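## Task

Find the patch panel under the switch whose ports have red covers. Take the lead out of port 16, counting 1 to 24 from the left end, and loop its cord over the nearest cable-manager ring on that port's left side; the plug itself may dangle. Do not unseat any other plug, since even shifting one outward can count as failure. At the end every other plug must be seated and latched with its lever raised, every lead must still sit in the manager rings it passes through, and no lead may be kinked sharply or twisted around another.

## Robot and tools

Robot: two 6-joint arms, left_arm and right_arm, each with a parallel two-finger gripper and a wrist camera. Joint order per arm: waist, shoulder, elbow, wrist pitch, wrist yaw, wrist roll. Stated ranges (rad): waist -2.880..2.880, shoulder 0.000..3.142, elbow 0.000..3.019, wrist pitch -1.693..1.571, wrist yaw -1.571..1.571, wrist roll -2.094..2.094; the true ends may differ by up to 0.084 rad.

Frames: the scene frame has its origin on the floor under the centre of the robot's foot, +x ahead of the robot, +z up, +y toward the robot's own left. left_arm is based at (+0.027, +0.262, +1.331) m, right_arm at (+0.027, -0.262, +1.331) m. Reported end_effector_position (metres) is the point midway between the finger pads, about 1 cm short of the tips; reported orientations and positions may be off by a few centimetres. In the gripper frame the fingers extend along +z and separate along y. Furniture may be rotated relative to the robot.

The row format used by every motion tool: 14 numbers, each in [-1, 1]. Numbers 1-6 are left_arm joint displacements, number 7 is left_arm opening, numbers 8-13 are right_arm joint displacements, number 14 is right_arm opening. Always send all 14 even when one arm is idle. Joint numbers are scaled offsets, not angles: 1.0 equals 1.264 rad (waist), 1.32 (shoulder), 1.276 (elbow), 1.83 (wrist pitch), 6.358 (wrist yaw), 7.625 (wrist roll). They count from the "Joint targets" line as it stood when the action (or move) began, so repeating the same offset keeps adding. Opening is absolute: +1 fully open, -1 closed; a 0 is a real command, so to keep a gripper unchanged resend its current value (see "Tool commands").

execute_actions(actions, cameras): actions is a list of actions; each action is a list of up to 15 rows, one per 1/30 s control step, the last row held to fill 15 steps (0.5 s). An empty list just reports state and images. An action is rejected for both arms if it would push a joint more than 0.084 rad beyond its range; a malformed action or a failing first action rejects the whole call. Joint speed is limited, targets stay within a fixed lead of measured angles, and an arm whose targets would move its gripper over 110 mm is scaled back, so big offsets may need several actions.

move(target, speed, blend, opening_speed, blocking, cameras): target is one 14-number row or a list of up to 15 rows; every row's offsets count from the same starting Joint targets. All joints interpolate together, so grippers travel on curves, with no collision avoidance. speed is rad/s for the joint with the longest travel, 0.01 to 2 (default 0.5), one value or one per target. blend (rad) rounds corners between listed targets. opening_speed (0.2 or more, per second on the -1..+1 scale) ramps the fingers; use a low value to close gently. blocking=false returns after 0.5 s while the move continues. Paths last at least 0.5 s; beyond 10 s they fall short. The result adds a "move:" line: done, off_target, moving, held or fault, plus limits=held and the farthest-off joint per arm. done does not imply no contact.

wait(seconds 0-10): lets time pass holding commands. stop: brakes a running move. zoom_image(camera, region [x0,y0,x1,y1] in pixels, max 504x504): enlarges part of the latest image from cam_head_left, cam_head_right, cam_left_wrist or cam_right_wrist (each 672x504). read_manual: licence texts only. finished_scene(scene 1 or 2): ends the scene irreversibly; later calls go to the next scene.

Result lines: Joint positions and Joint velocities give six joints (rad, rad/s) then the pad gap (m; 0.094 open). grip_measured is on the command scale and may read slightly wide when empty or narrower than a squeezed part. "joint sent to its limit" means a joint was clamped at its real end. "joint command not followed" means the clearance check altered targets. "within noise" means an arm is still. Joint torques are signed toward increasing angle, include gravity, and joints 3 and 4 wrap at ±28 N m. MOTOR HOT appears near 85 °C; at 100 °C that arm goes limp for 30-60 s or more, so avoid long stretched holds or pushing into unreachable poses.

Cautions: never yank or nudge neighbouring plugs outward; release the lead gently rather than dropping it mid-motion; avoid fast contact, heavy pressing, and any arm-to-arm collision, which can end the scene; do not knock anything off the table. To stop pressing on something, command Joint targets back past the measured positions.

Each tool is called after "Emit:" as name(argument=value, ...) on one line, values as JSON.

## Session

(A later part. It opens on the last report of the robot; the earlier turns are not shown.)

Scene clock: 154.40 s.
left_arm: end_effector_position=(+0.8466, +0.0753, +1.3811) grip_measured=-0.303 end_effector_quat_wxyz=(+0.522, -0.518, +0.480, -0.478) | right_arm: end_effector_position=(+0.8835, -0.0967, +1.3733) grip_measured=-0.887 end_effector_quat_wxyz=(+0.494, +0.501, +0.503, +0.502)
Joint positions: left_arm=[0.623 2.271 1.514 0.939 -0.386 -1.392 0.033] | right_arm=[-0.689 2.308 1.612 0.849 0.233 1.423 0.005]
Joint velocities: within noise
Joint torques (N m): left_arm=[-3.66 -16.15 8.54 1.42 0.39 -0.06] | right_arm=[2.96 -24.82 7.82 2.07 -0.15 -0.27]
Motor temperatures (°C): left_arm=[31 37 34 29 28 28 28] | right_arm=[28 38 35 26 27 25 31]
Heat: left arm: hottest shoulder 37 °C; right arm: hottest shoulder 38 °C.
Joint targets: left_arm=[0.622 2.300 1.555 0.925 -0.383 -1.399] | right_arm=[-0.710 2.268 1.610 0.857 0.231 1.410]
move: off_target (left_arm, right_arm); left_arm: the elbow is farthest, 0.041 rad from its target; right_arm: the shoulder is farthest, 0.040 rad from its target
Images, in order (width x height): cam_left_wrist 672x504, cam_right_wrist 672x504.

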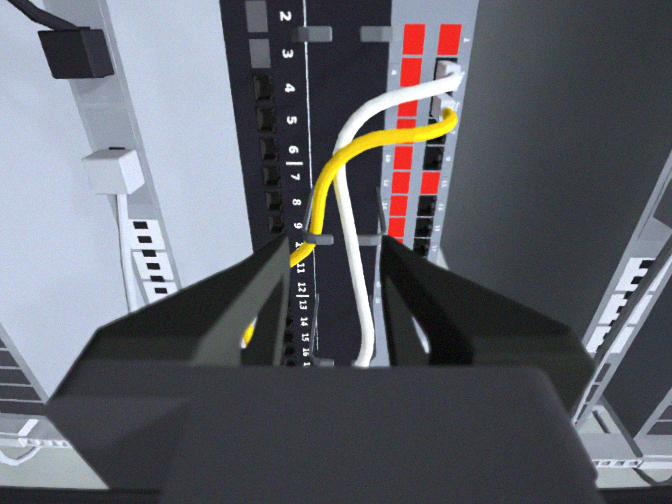

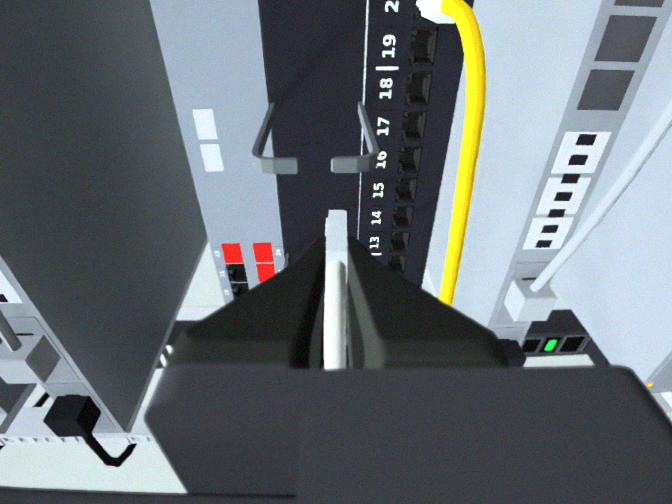

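Emit:
move(target=[0,0,0,0,0,0,-0.3,-0.004,0.1083,0.1254,-0.0115,0,0,-0.95], speed=0.1, cameras=["cam_left_wrist","cam_right_wrist"])

Emit:
zoom_image(camera="cam_left_wrist", region=[270, 130, 440, 370])

Scene clock: 157.03 s.
left_arm: end_effector_position=(+0.8466, +0.0753, +1.3811) grip_measured=-0.303 end_effector_quat_wxyz=(+0.522, -0.518, +0.480, -0.478) | right_arm: end_effector_position=(+0.9029, -0.0933, +1.3446) grip_measured=-0.887 end_effector_quat_wxyz=(+0.497, +0.502, +0.501, +0.501)
Joint positions: left_arm=[0.623 2.271 1.514 0.939 -0.386 -1.393 0.033] | right_arm=[-0.695 2.401 1.716 0.841 0.233 1.423 0.005]
Joint velocities: within noise
Joint torques (N m): left_arm=[-4.31 -15.97 8.62 1.36 0.32 -0.08] | right_arm=[2.96 -21.48 12.62 1.46 -0.12 -0.27]
Motor temperatures (°C): left_arm=[31 36 35 29 28 28 28] | right_arm=[28 39 35 26 27 25 31]
Heat: left arm: hottest shoulder 36 °C; right arm: hottest shoulder 39 °C.
Joint targets: left_arm=[0.622 2.300 1.555 0.925 -0.383 -1.399] | right_arm=[-0.716 2.411 1.770 0.836 0.231 1.410]
move: off_target (left_arm, right_arm); left_arm: the elbow is farthest, 0.041 rad from its target; right_arm: the elbow is farthest, 0.054 rad from its target
Images, in order (width x height): cam_left_wrist 672x504, cam_right_wrist 672x504.

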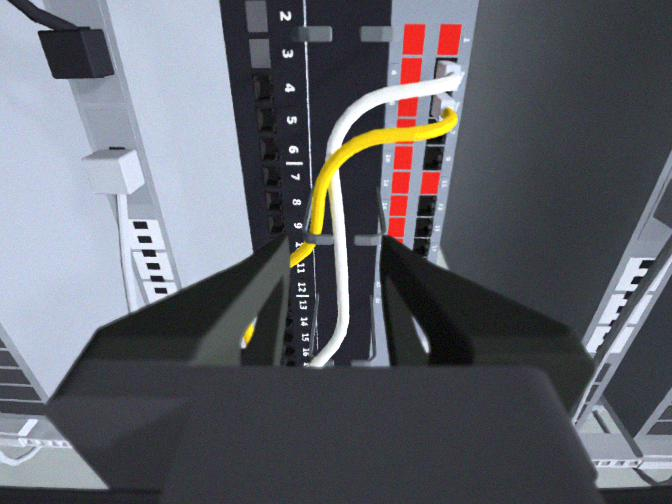

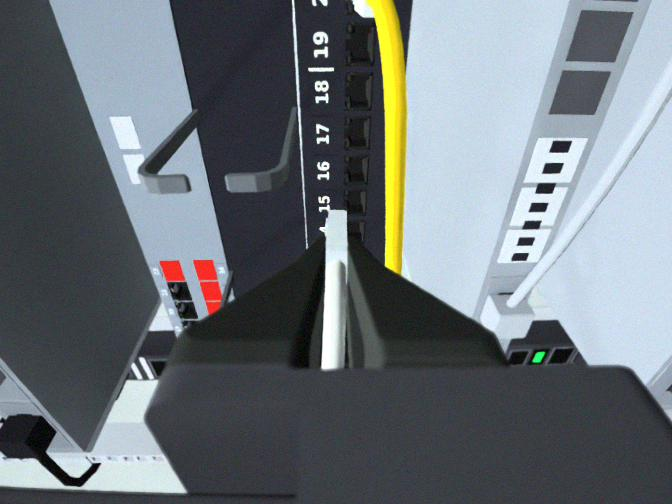

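Scaled by 2.100 from the camera's 672x504 image, which has a finer 960x720 frame.

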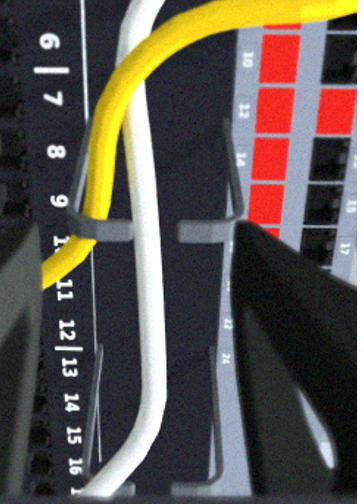

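Emit:
move(target=[0,0,0,0,0,0,-0.3,0,0.012,0.006,0,0,0,-0.95], speed=0.1, cameras=["cam_left_wrist"])

Emit:
zoom_image(camera="cam_left_wrist", region=[290, 170, 400, 280])

Scene clock: 158.37 s.
left_arm: end_effector_position=(+0.8466, +0.0753, +1.3811) grip_measured=-0.303 end_effector_quat_wxyz=(+0.522, -0.518, +0.480, -0.478) | right_arm: end_effector_position=(+0.9039, -0.0919, +1.3374) grip_measured=-0.887 end_effector_quat_wxyz=(+0.496, +0.502, +0.503, +0.499)
Joint positions: left_arm=[0.623 2.271 1.514 0.939 -0.386 -1.393 0.033] | right_arm=[-0.695 2.416 1.727 0.841 0.233 1.423 0.005]
Joint velocities: within noise
Joint torques (N m): left_arm=[-4.37 -15.97 8.68 1.33 0.37 -0.06] | right_arm=[3.25 -21.54 12.38 1.48 -0.12 -0.25]
Motor temperatures (°C): left_arm=[31 36 35 29 28 28 28] | right_arm=[28 39 35 26 27 25 31]
Heat: left arm: hottest shoulder 36 °C; right arm: hottest shoulder 39 °C.
Joint targets: left_arm=[0.622 2.300 1.555 0.925 -0.383 -1.399] | right_arm=[-0.715 2.427 1.778 0.836 0.231 1.410]
move: off_target (left_arm, right_arm); left_arm: the elbow is farthest, 0.041 rad from its target; right_arm: the elbow is farthest, 0.051 rad from its target
Images, in order (width x height): cam_left_wrist 672x504.

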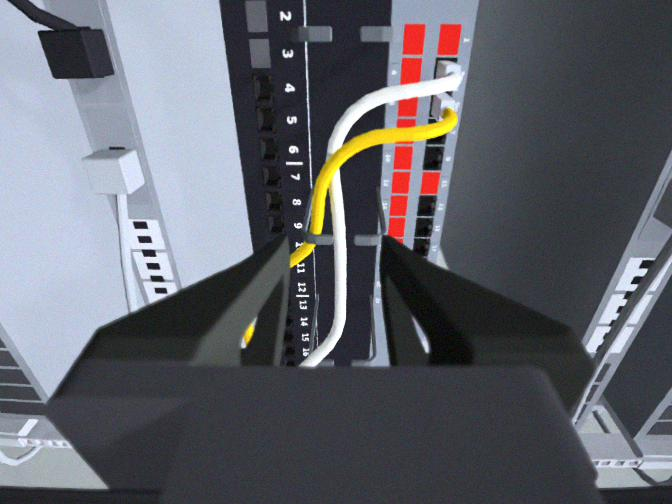

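Scaled by 4.582 from the camera's 672x504 image, which has a finer 960x720 frame.

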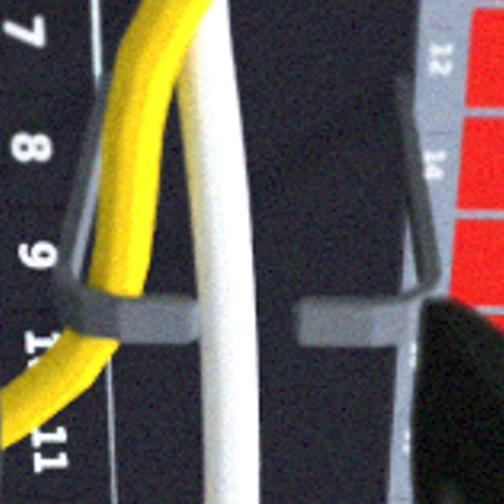

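Emit:
move(target=[-0.0625,0.0303,0.0611,-0.0284,0.0019,0,-0.3,0,0,0,0,0,0,-0.95], speed=0.2, cameras=["cam_left_wrist"])

Emit:
zoom_image(camera="cam_left_wrist", region=[250, 100, 450, 300])

Scene clock: 160.67 s.
left_arm: end_effector_position=(+0.8441, -0.0034, +1.3852) grip_measured=-0.303 end_effector_quat_wxyz=(+0.495, -0.496, +0.504, -0.505) | right_arm: end_effector_position=(+0.9040, -0.0919, +1.3376) grip_measured=-0.887 end_effector_quat_wxyz=(+0.496, +0.502, +0.502, +0.500)
Joint positions: left_arm=[0.536 2.31 1.59 0.887 -0.373 -1.393 0.033] | right_arm=[-0.695 2.416 1.728 0.841 0.233 1.423 0.005]
Joint velocities: within noise
Joint torques (N m): left_arm=[-3.49 -16.32 9.1 1.44 0.31 -0.06] | right_arm=[2.9 -21.42 12.4 1.48 -0.13 -0.26]
Motor temperatures (°C): left_arm=[31 36 35 29 28 28 28] | right_arm=[28 40 36 26 27 25 31]
Heat: left arm: hottest shoulder 36 °C; right arm: hottest shoulder 40 °C.
Joint targets: left_arm=[0.543 2.340 1.633 0.873 -0.371 -1.399] | right_arm=[-0.715 2.427 1.778 0.836 0.231 1.410]
move: off_target (left_arm, right_arm); left_arm: the elbow is farthest, 0.043 rad from its target; right_arm: the elbow is farthest, 0.050 rad from its target
Images, in order (width x height): cam_left_wrist 672x504.

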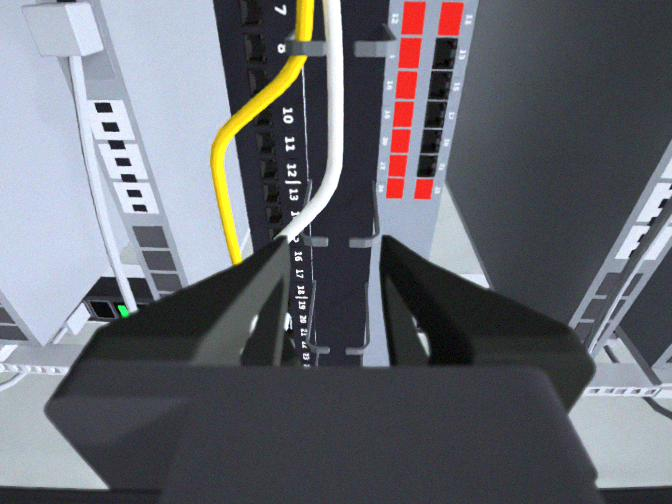

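Scaled by 2.520 from the camera's 672x504 image, which has a finer 960x720 frame.

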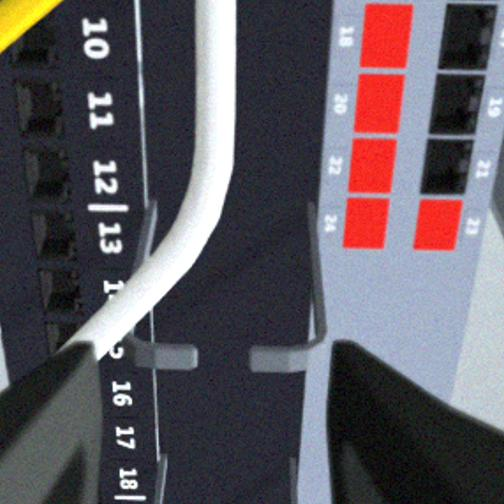

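Emit:
move(target=[[0.0491,0,0,0,0,0,-0.4,0,0,0,0,0,0,-0.95],[0.0491,0.0445,0.1075,-0.0428,0.0025,0,-0.49,0,0,0,0,0,0,-0.95]], speed=0.15, cameras=["cam_left_wrist"])

Emit:
zoom_image(camera="cam_left_wrist", region=[250, 100, 450, 300])

Scene clock: 163.60 s.
left_arm: end_effector_position=(+0.8916, +0.0405, +1.3789) grip_measured=-0.487 end_effector_quat_wxyz=(+0.510, -0.508, +0.495, -0.488) | right_arm: end_effector_position=(+0.9040, -0.0919, +1.3376) grip_measured=-0.887 end_effector_quat_wxyz=(+0.496, +0.502, +0.502, +0.500)
Joint positions: left_arm=[0.606 2.367 1.725 0.809 -0.359 -1.393 0.024] | right_arm=[-0.695 2.416 1.728 0.841 0.233 1.423 0.005]
Joint velocities: within noise
Joint torques (N m): left_arm=[-3.96 -17.67 9.59 1.26 0.36 -0.07] | right_arm=[3.02 -21.66 12.41 1.46 -0.13 -0.28]
Motor temperatures (°C): left_arm=[31 36 35 29 28 28 28] | right_arm=[28 40 36 26 27 25 31]
Heat: left arm: hottest shoulder 36 °C; right arm: hottest shoulder 40 °C.
Joint targets: left_arm=[0.605 2.399 1.770 0.794 -0.355 -1.399] | right_arm=[-0.715 2.427 1.778 0.836 0.231 1.410]
move: off_target (left_arm, right_arm); target 2's new numbers were sent with left_arm's elbow 0.045 rad from that target; left_arm: the elbow is farthest, 0.045 rad from its target; right_arm: the elbow is farthest, 0.050 rad from its target
Images, in order (width x height): cam_left_wrist 672x504.

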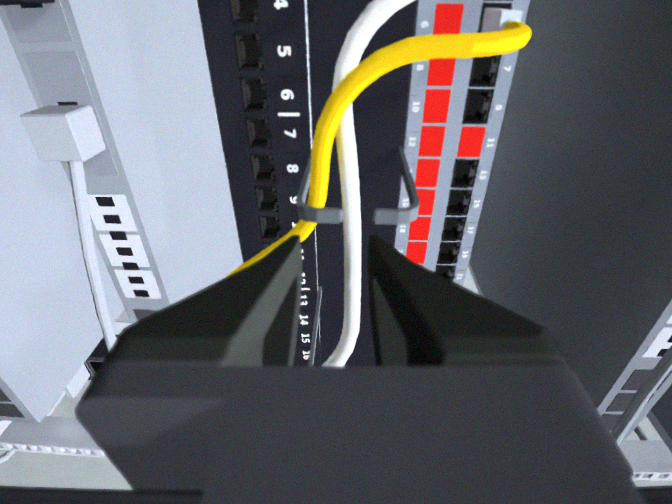

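Scaled by 2.520 from the camera's 672x504 image, which has a finer 960x720 frame.

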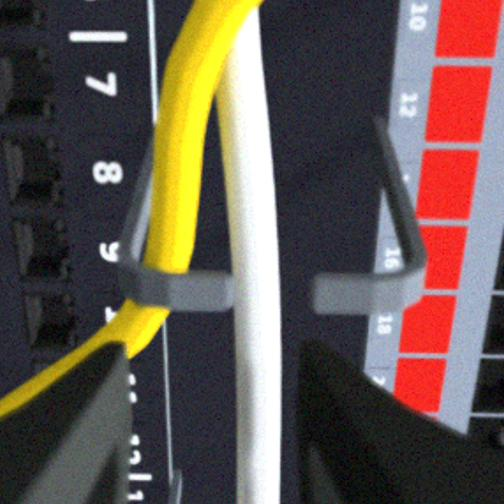

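Emit:
move(target=[-0.0205,0,0,0,0,0,-0.49,0,0,0,0,0,0,-0.95], speed=0.1, cameras=["cam_left_wrist"])

Scene clock: 164.87 s.
left_arm: end_effector_position=(+0.8861, +0.0208, +1.3818) grip_measured=-0.487 end_effector_quat_wxyz=(+0.504, -0.502, +0.499, -0.495) | right_arm: end_effector_position=(+0.9040, -0.0919, +1.3376) grip_measured=-0.887 end_effector_quat_wxyz=(+0.496, +0.502, +0.502, +0.500)
Joint positions: left_arm=[0.583 2.367 1.725 0.809 -0.358 -1.393 0.024] | right_arm=[-0.695 2.416 1.728 0.841 0.233 1.423 0.005]
Joint velocities: within noise
Joint torques (N m): left_arm=[-4.66 -17.67 9.62 1.33 0.34 -0.09] | right_arm=[3.25 -21.42 12.42 1.46 -0.13 -0.29]
Motor temperatures (°C): left_arm=[31 37 35 29 28 28 28] | right_arm=[28 41 36 26 27 25 31]
Heat: left arm: hottest shoulder 37 °C; right arm: hottest shoulder 41 °C.
Joint targets: left_arm=[0.579 2.399 1.770 0.794 -0.355 -1.399] | right_arm=[-0.715 2.427 1.778 0.836 0.231 1.410]
move: off_target (left_arm, right_arm); left_arm: the elbow is farthest, 0.045 rad from its target; right_arm: the elbow is farthest, 0.050 rad from its target
Images, in order (width x height): cam_left_wrist 672x504.

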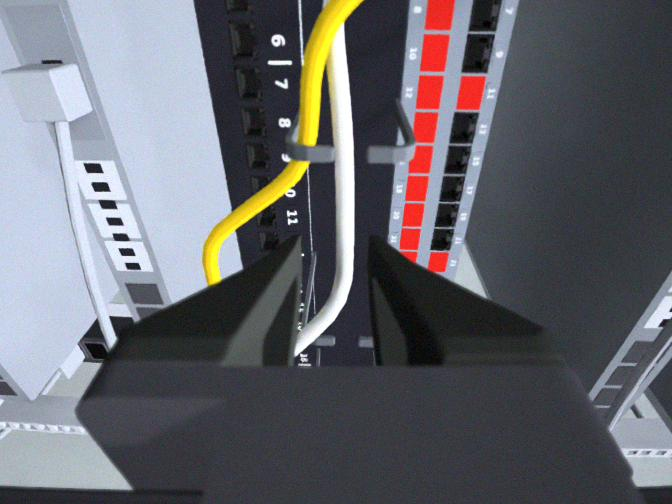

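Emit:
execute_actions(actions=[])

Scene clock: 166.40 s.
left_arm: end_effector_position=(+0.8861, +0.0208, +1.3818) grip_measured=-0.487 end_effector_quat_wxyz=(+0.504, -0.502, +0.499, -0.495) | right_arm: end_effector_position=(+0.9040, -0.0919, +1.3376) grip_measured=-0.887 end_effector_quat_wxyz=(+0.496, +0.502, +0.502, +0.500)
Joint positions: left_arm=[0.583 2.367 1.725 0.809 -0.358 -1.393 0.024] | right_arm=[-0.695 2.416 1.728 0.841 0.233 1.423 0.005]
Joint velocities: within noise
Joint torques (N m): left_arm=[-4.54 -16.79 9.63 1.54 0.32 -0.07] | right_arm=[2.9 -21.48 12.37 1.5 -0.12 -0.29]
Motor temperatures (°C): left_arm=[31 37 35 29 28 28 28] | right_arm=[28 41 36 26 27 25 31]
Heat: left arm: hottest shoulder 37 °C; right arm: hottest shoulder 41 °C.
Joint targets: left_arm=[0.579 2.399 1.770 0.794 -0.355 -1.399] | right_arm=[-0.715 2.427 1.778 0.836 0.231 1.410]
Tool commands: left_gripper/opening=-0.49 right_gripper/opening=-0.95

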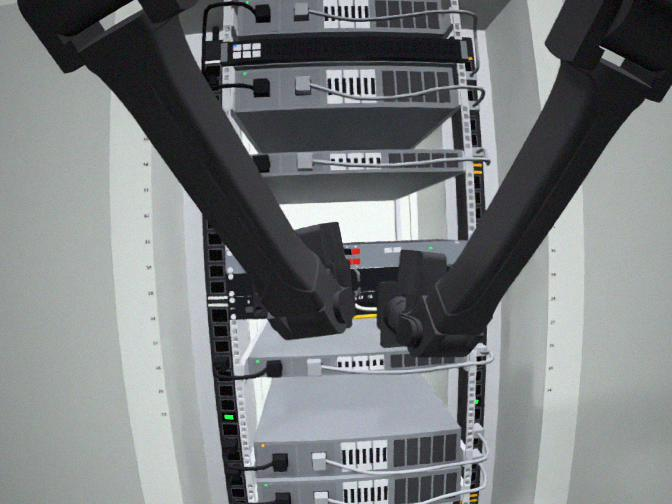

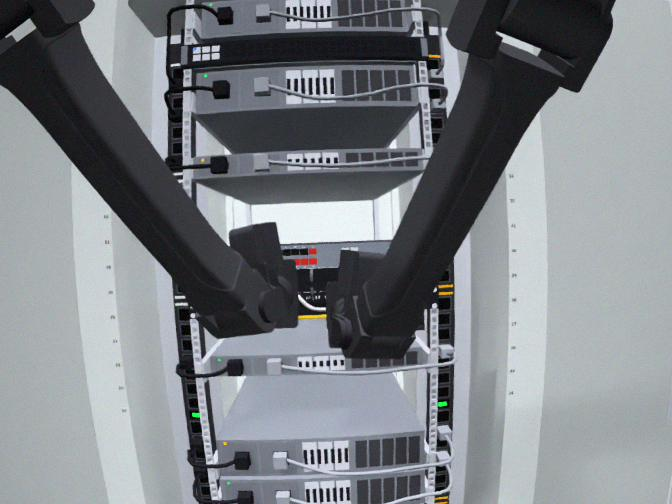

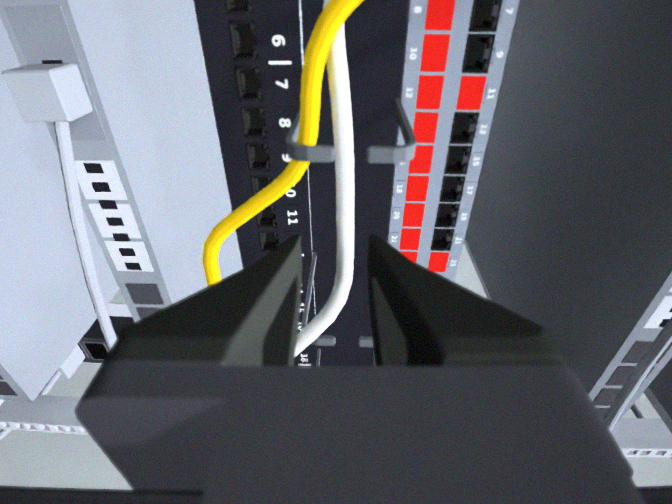

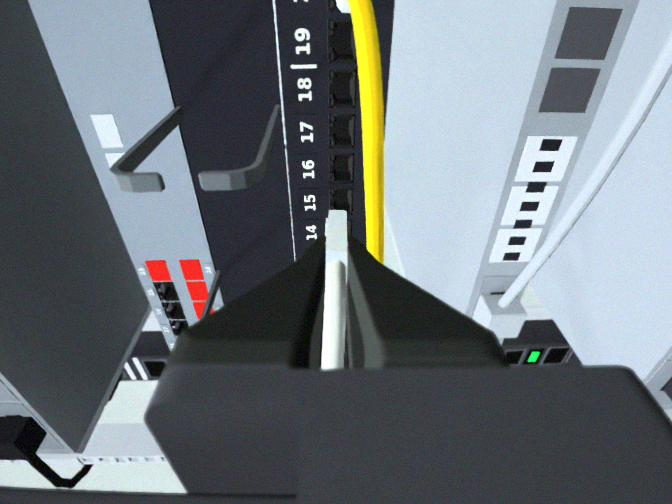

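Emit:
move(target=[0.001,0.0295,0.0717,-0.0281,0.0011,0.0004,-0.49,0,0,0,0,0,0,-0.95], speed=0.15, cameras=["cam_left_wrist","cam_right_wrist"])

Scene clock: 167.83 s.
left_arm: end_effector_position=(+0.9045, +0.0133, +1.3828) grip_measured=-0.487 end_effector_quat_wxyz=(+0.502, -0.501, +0.501, -0.496) | right_arm: end_effector_position=(+0.9040, -0.0919, +1.3376) grip_measured=-0.887 end_effector_quat_wxyz=(+0.496, +0.502, +0.502, +0.500)
Joint positions: left_arm=[0.583 2.406 1.814 0.757 -0.352 -1.393 0.024] | right_arm=[-0.695 2.416 1.728 0.841 0.233 1.423 0.005]
Joint velocities: within noise
Joint torques (N m): left_arm=[-5.3 -18.2 10.18 1.24 0.41 -0.07] | right_arm=[3.31 -21.42 12.44 1.52 -0.13 -0.27]
Motor temperatures (°C): left_arm=[31 37 35 29 28 28 28] | right_arm=[28 41 36 26 27 25 31]
Heat: left arm: hottest shoulder 37 °C; right arm: hottest shoulder 41 °C.
Joint targets: left_arm=[0.581 2.438 1.862 0.743 -0.349 -1.396] | right_arm=[-0.715 2.427 1.778 0.836 0.231 1.410]
move: off_target (left_arm, right_arm); left_arm: the elbow is farthest, 0.047 rad from its target; right_arm: the elbow is farthest, 0.050 rad from its target
Images, in order (width x height): cam_left_wrist 672x504, cam_right_wrist 672x504.

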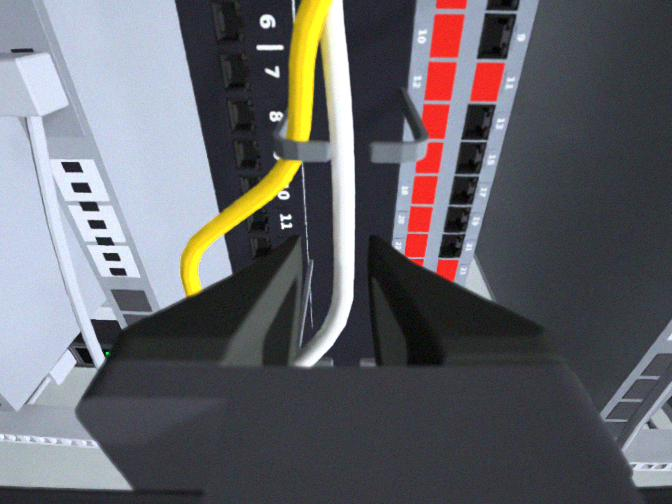

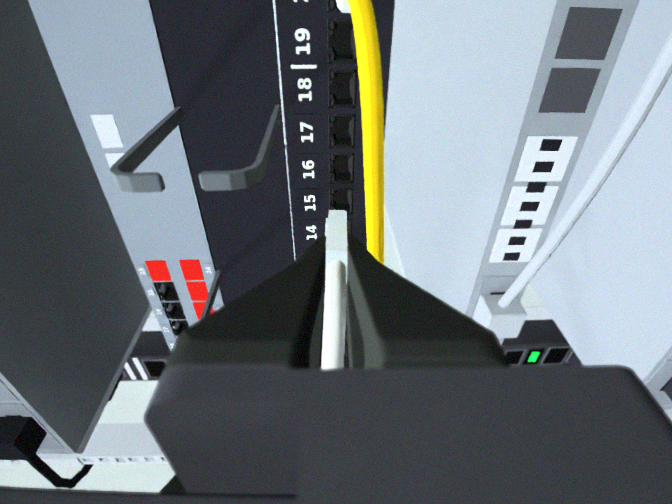

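Emit:
move(target=[0,0,0,0,0,0,-0.91,0,0,0,0,0,0,-0.95], opening_speed=0.3, cameras=["cam_left_wrist","cam_right_wrist"])

Scene clock: 169.80 s.
left_arm: end_effector_position=(+0.9055, +0.0130, +1.3838) grip_measured=-0.907 end_effector_quat_wxyz=(+0.503, -0.500, +0.500, -0.497) | right_arm: end_effector_position=(+0.9060, -0.0956, +1.3393) grip_measured=-0.887 end_effector_quat_wxyz=(+0.498, +0.503, +0.500, +0.499)
Joint positions: left_arm=[0.583 2.407 1.819 0.756 -0.352 -1.392 0.004] | right_arm=[-0.699 2.416 1.732 0.841 0.233 1.423 0.005]
Joint velocities: within noise
Joint torques (N m): left_arm=[-4.78 -18.2 9.77 1.32 0.36 0] | right_arm=[3.19 -21.42 12 1.55 -0.12 -0.28]
Motor temperatures (°C): left_arm=[31 37 35 29 29 28 28] | right_arm=[28 41 37 26 27 25 31]
Heat: left arm: hottest shoulder 37 °C; right arm: hottest shoulder 41 °C.
Joint targets: left_arm=[0.581 2.438 1.862 0.743 -0.348 -1.396] | right_arm=[-0.715 2.427 1.778 0.836 0.231 1.410]
move: off_target (left_arm, right_arm); left_arm: the elbow is farthest, 0.043 rad from its target; right_arm: the elbow is farthest, 0.046 rad from its target
Images, in order (width x height): cam_left_wrist 672x504, cam_right_wrist 672x504.

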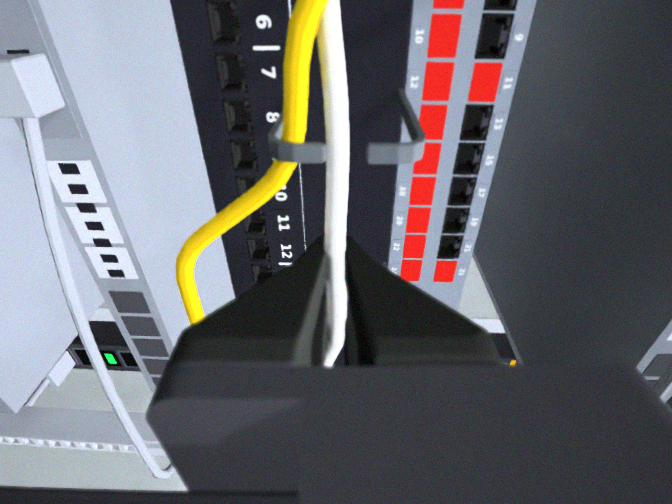

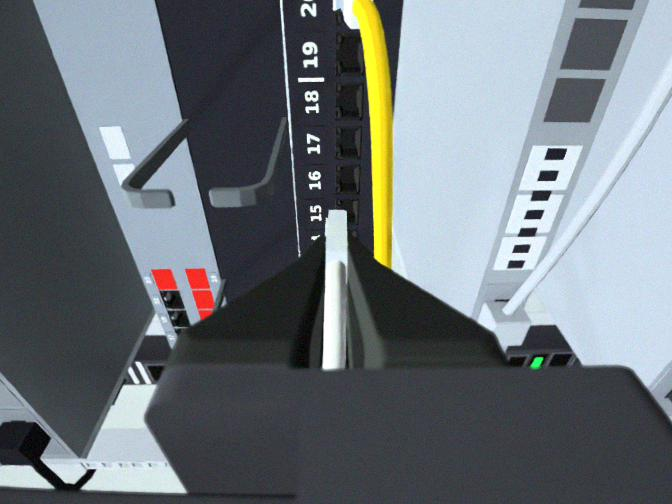

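Emit:
zoom_image(camera="cam_left_wrist", region=[220, 120, 460, 380])

Emit:
zoom_image(camera="cam_head_left", region=[280, 220, 440, 340])

Scaled by 1.938 from the camera's 672x504 image, which has a finer 960x720 frame.

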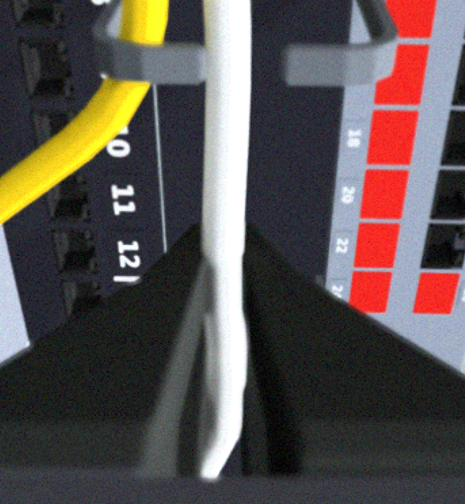

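This scene's latest camera images include none from cam_head_left. They are from: cam_left_wrist, cam_right_wrist. cam_head_left's image comes with the result of a call that names it in "cameras".

Emit:
move(target=[0,0,0,0,0,0,-0.91,0.0396,-0.0856,-0.0682,-0.0027,0.003,0.0005,-0.95], speed=0.1)

Scene clock: 173.47 s.
left_arm: end_effector_position=(+0.9060, +0.0130, +1.3848) grip_measured=-0.908 end_effector_quat_wxyz=(+0.503, -0.500, +0.499, -0.498) | right_arm: end_effector_position=(+0.9017, -0.1009, +1.3698) grip_measured=-0.887 end_effector_quat_wxyz=(+0.504, +0.505, +0.492, +0.500)
Joint positions: left_arm=[0.583 2.407 1.821 0.756 -0.352 -1.392 0.004] | right_arm=[-0.696 2.354 1.691 0.835 0.25 1.423 0.005]
Joint velocities: within noise
Joint torques (N m): left_arm=[-4.72 -18.37 9.62 1.43 0.4 -0.05] | right_arm=[7.59 -25.41 8.28 1.51 -0.08 -0.22]
Motor temperatures (°C): left_arm=[31 36 35 29 29 28 28] | right_arm=[28 42 37 26 27 25 31]
Heat: left arm: hottest shoulder 36 °C; right arm: hottest shoulder 42 °C.
Joint targets: left_arm=[0.581 2.438 1.862 0.743 -0.348 -1.396] | right_arm=[-0.665 2.314 1.691 0.831 0.251 1.414]
move: off_target (left_arm, right_arm); left_arm: the elbow is farthest, 0.041 rad from its target; right_arm: the shoulder is farthest, 0.040 rad from its target

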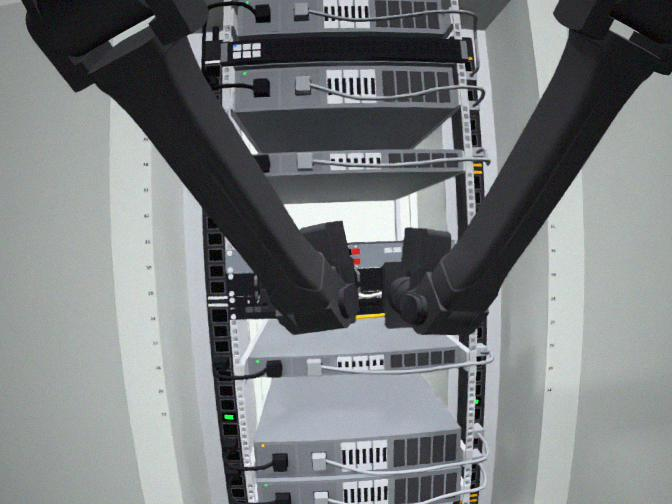

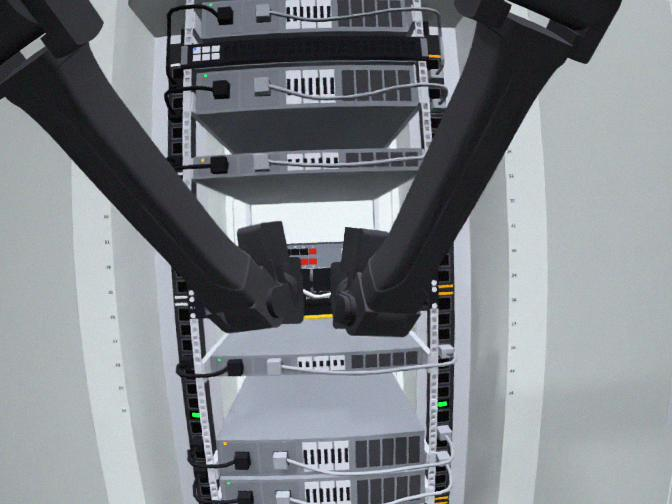

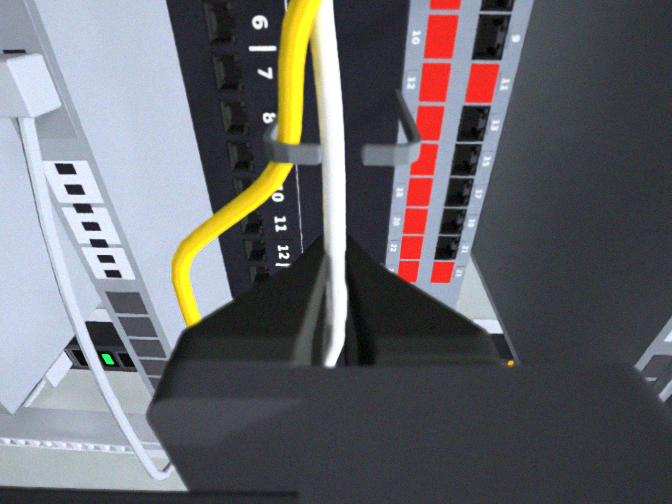

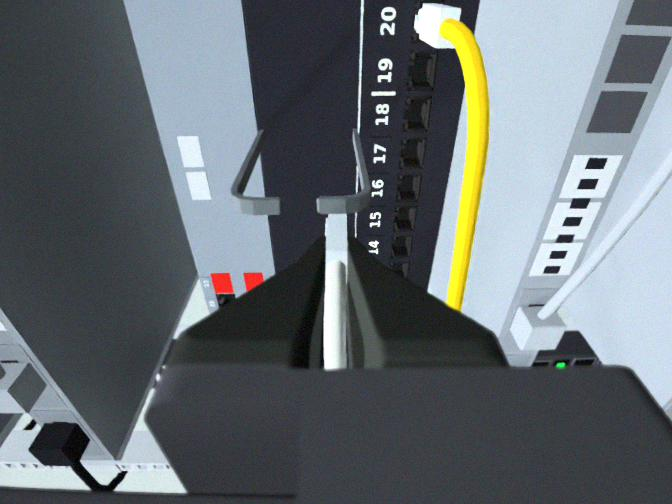

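Emit:
zoom_image(camera="cam_head_left", region=[300, 220, 440, 340])

Emit:
zoom_image(camera="cam_head_right", region=[250, 220, 390, 340])

Emit:
zoom_image(camera="cam_right_wrist", region=[180, 120, 500, 380])

Scaled by 3.600 from the camera's 672x504 image, which has a finer 960x720 frame.

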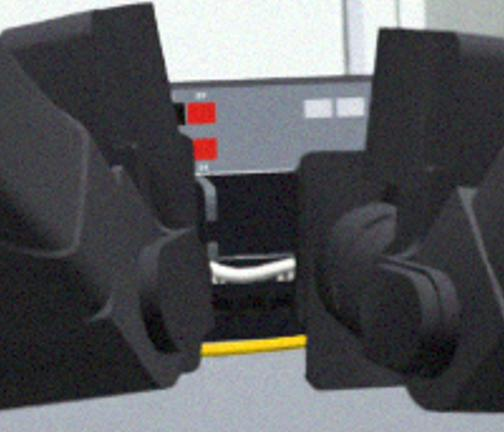

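Scaled by 3.600 from the camera's 672x504 image, which has a finer 960x720 frame.

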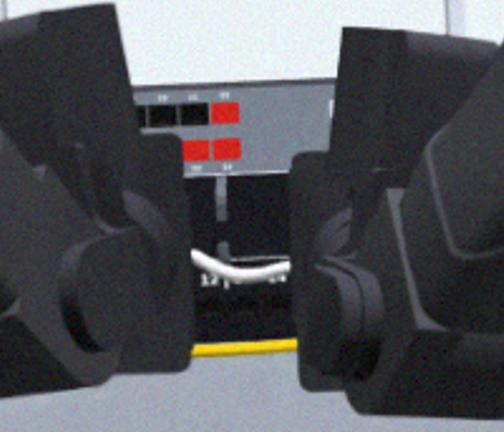

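Scaled by 1.575 from the camera's 672x504 image, which has a finer 960x720 frame.

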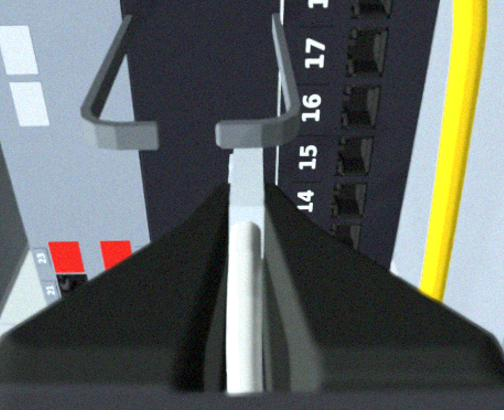

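Emit:
move(target=[0,0,0,0,0,0,-0.91,-0.0198,-0.0492,-0.1042,0.0366,-0.0022,0.0003,-0.95], speed=0.1)

Emit:
zoom_image(camera="cam_head_right", region=[250, 220, 390, 340])

Scene clock: 179.53 s.
left_arm: end_effector_position=(+0.9048, +0.0084, +1.3856) grip_measured=-0.908 end_effector_quat_wxyz=(+0.501, -0.498, +0.501, -0.500) | right_arm: end_effector_position=(+0.8728, -0.1040, +1.3708) grip_measured=-0.887 end_effector_quat_wxyz=(+0.496, +0.503, +0.503, +0.499)
Joint positions: left_arm=[0.578 2.407 1.821 0.756 -0.348 -1.392 0.004] | right_arm=[-0.694 2.289 1.564 0.875 0.235 1.423 0.005]
Joint velocities: within noise
Joint torques (N m): left_arm=[-4.25 -18.37 9.69 1.47 0.22 -0.06] | right_arm=[5.13 -24.64 7.3 2.78 -0.03 -0.2]
Motor temperatures (°C): left_arm=[31 35 35 29 29 28 28] | right_arm=[28 42 37 26 27 25 31]
Heat: left arm: hottest shoulder 35 °C; right arm: hottest shoulder 42 °C.
Joint targets: left_arm=[0.580 2.438 1.862 0.743 -0.349 -1.396] | right_arm=[-0.691 2.249 1.558 0.898 0.236 1.416]
move: off_target (left_arm, right_arm); left_arm: the elbow is farthest, 0.041 rad from its target; right_arm: the shoulder is farthest, 0.040 rad from its target

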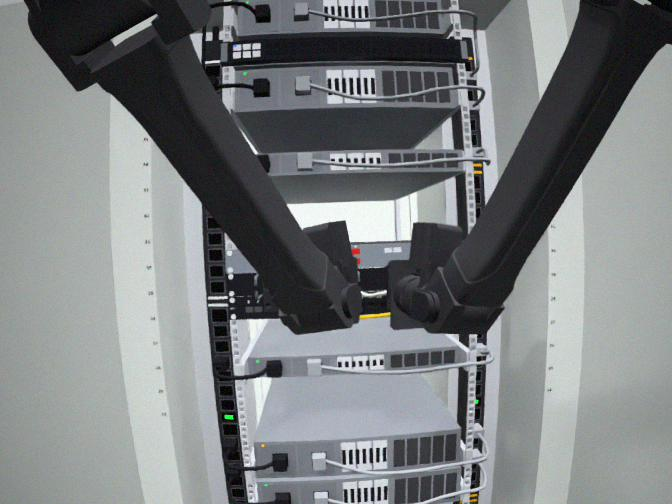

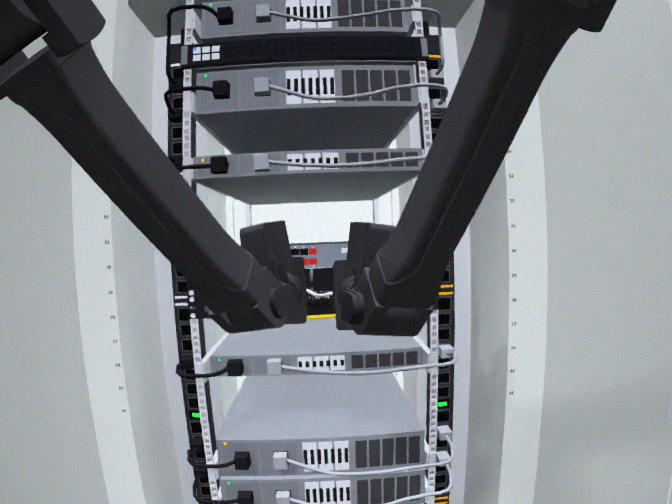

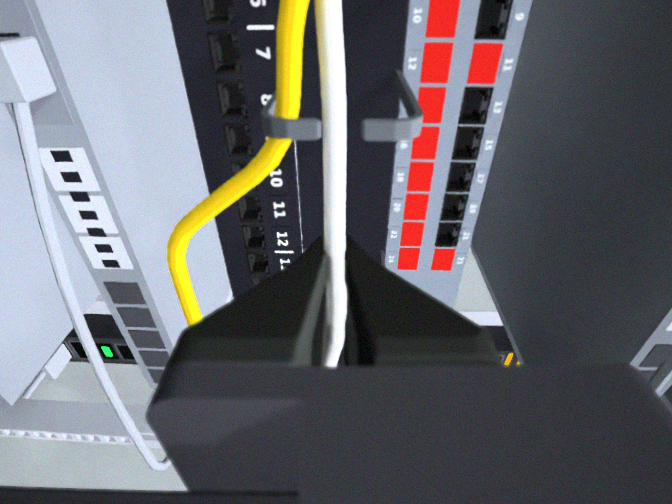

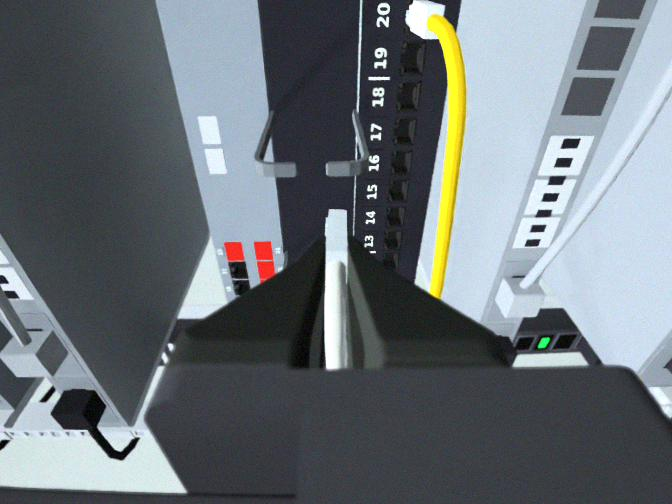

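Scaled by 3.600 from the camera's 672x504 image, which has a finer 960x720 frame.

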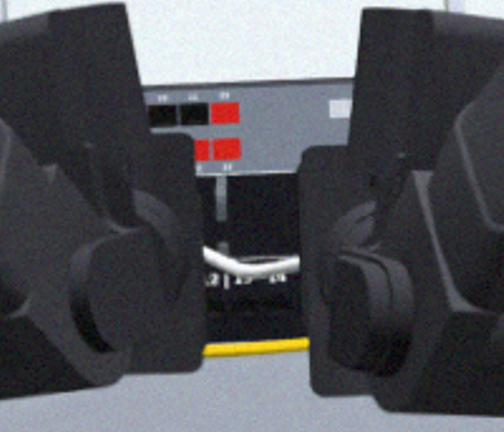

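Emit:
move(target=[0,0,0,0,0,0,-0.91,0,0,0,0,0,0,-0.80], opening_speed=0.2, cameras=["cam_left_wrist","cam_right_wrist","cam_head_right"])

Emit:
zoom_image(camera="cam_head_right", region=[250, 220, 390, 340])

Scene clock: 180.90 s.
left_arm: end_effector_position=(+0.9051, +0.0095, +1.3854) grip_measured=-0.908 end_effector_quat_wxyz=(+0.502, -0.498, +0.501, -0.499) | right_arm: end_effector_position=(+0.8715, -0.1046, +1.3702) grip_measured=-0.803 end_effector_quat_wxyz=(+0.496, +0.504, +0.503, +0.498)
Joint positions: left_arm=[0.58 2.407 1.821 0.756 -0.349 -1.392 0.004] | right_arm=[-0.694 2.287 1.559 0.878 0.237 1.423 0.009]
Joint velocities: within noise
Joint torques (N m): left_arm=[-4.42 -17.26 9.63 1.37 0.23 -0.06] | right_arm=[4.95 -24.18 7.69 2.55 -0.12 -0.2]
Motor temperatures (°C): left_arm=[31 35 36 29 29 28 28] | right_arm=[28 42 37 26 27 25 31]
Heat: left arm: hottest elbow 36 °C; right arm: hottest shoulder 42 °C.
Joint targets: left_arm=[0.580 2.438 1.862 0.743 -0.348 -1.396] | right_arm=[-0.691 2.249 1.558 0.898 0.236 1.416]
move: off_target (left_arm, right_arm); left_arm: the elbow is farthest, 0.041 rad from its target; right_arm: the shoulder is farthest, 0.038 rad from its target
Images, in order (width x height): cam_head_right 672x504, cam_left_wrist 672x504, cam_right_wrist 672x504.

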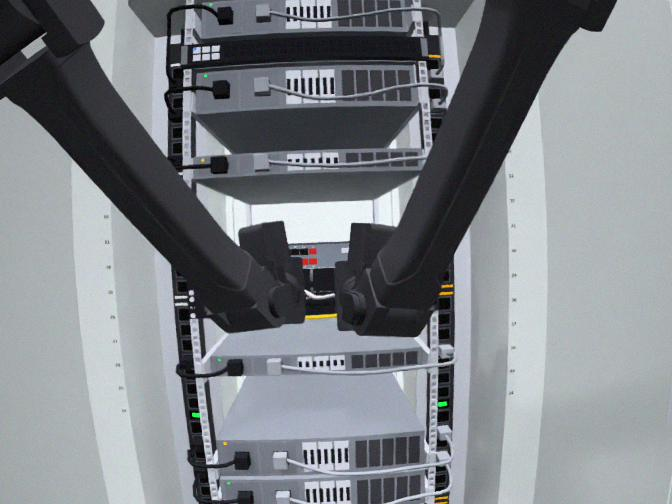

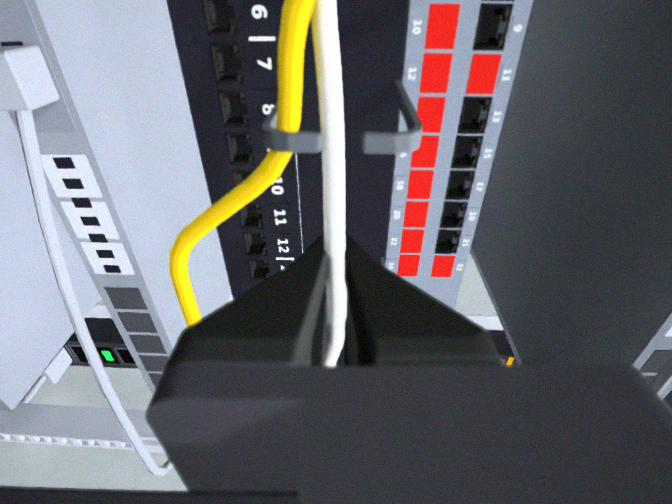

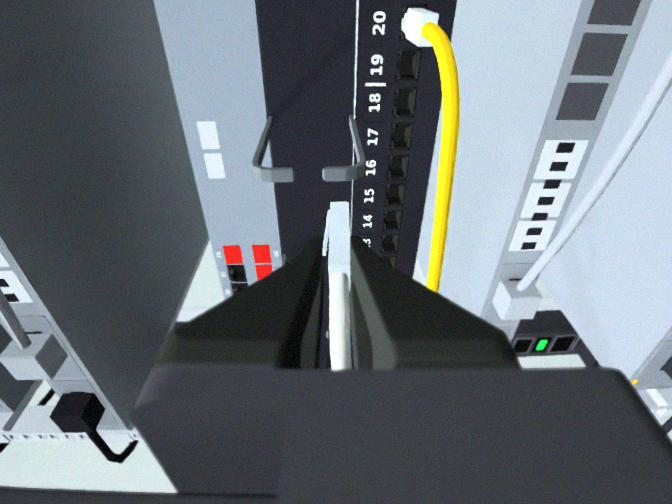

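Scaled by 3.600 from the camera's 672x504 image, which has a finer 960x720 frame.

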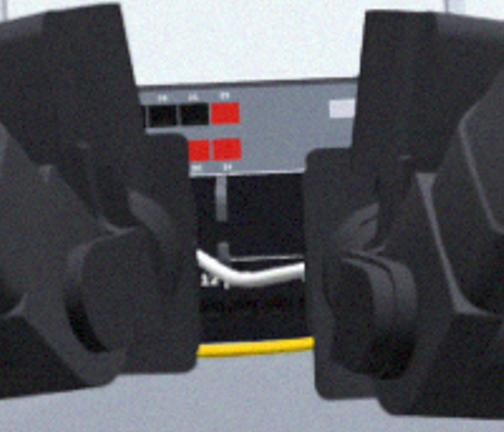

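Emit:
move(target=[0,0,0,0,0,0,-0.91,0,0,0,0,0,0,-0.68], opening_speed=0.2, cameras=["cam_left_wrist","cam_right_wrist","cam_head_right"])

Emit:
zoom_image(camera="cam_head_right", region=[250, 220, 390, 340])

Emit:
zoom_image(camera="cam_right_wrist", region=[180, 120, 500, 380])

Scene clock: 182.03 s.
left_arm: end_effector_position=(+0.9051, +0.0096, +1.3854) grip_measured=-0.908 end_effector_quat_wxyz=(+0.502, -0.498, +0.501, -0.499) | right_arm: end_effector_position=(+0.8716, -0.1049, +1.3715) grip_measured=-0.683 end_effector_quat_wxyz=(+0.496, +0.504, +0.502, +0.498)
Joint positions: left_arm=[0.58 2.407 1.821 0.756 -0.349 -1.392 0.004] | right_arm=[-0.694 2.286 1.559 0.878 0.237 1.423 0.015]
Joint velocities: within noise
Joint torques (N m): left_arm=[-4.54 -17.67 9.62 1.5 0.29 -0.03] | right_arm=[5.3 -24.06 7.72 2.5 -0.14 -0.2]
Motor temperatures (°C): left_arm=[31 35 36 29 29 28 28] | right_arm=[28 42 36 26 27 25 31]
Heat: left arm: hottest elbow 36 °C; right arm: hottest shoulder 42 °C.
Joint targets: left_arm=[0.580 2.438 1.862 0.743 -0.348 -1.396] | right_arm=[-0.691 2.249 1.558 0.898 0.236 1.416]
move: off_target (left_arm, right_arm); left_arm: the elbow is farthest, 0.041 rad from its target; right_arm: the shoulder is farthest, 0.037 rad from its target
Images, in order (width x height): cam_head_right 672x504, cam_left_wrist 672x504, cam_right_wrist 672x504.

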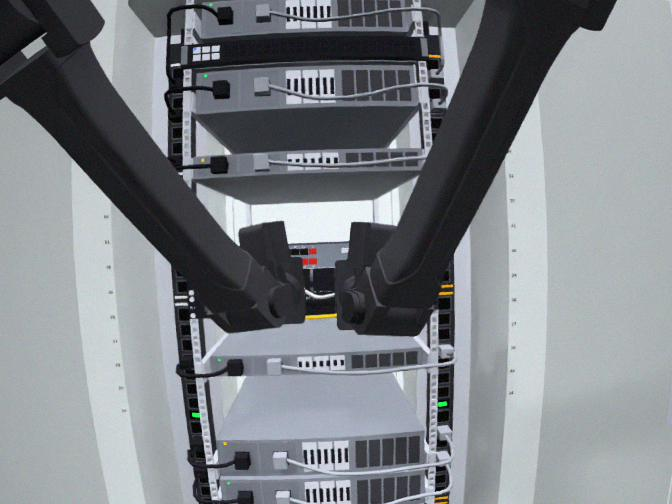

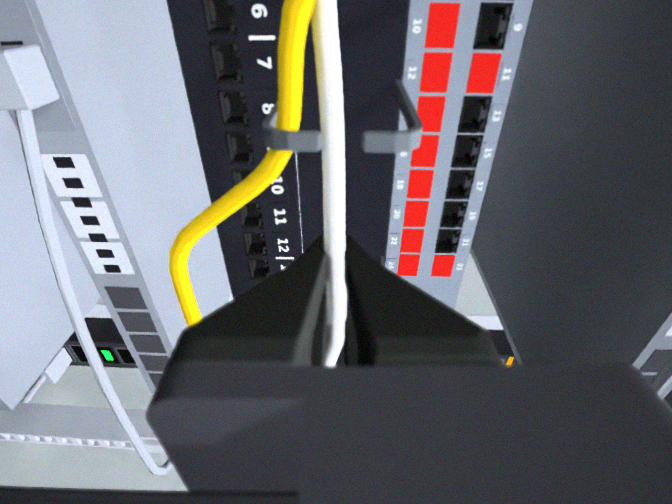

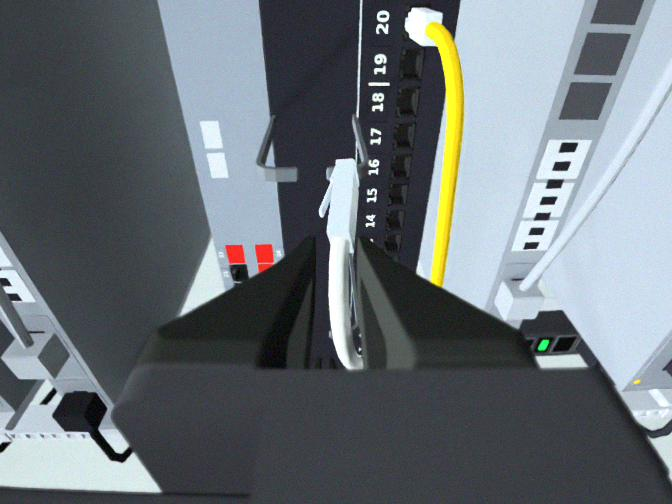

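Scaled by 3.600 from the camera's 672x504 image, which has a finer 960x720 frame.

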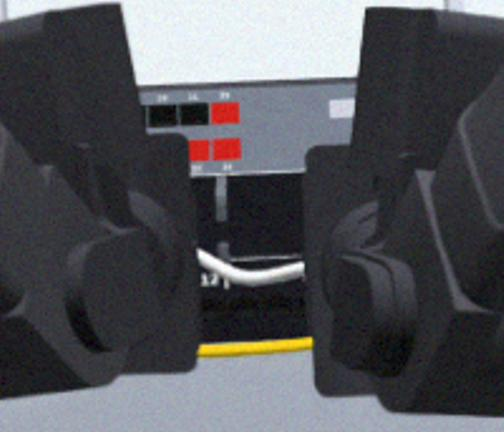

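Scaled by 1.575 from the camera's 672x504 image, which has a finer 960x720 frame.

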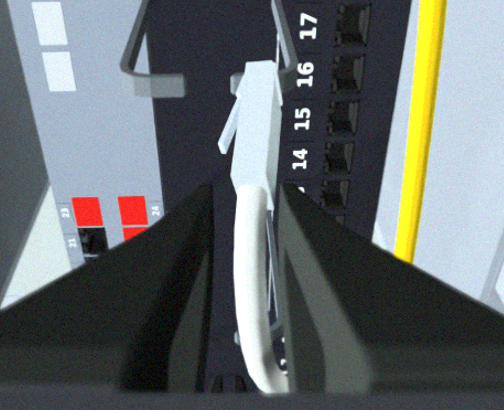

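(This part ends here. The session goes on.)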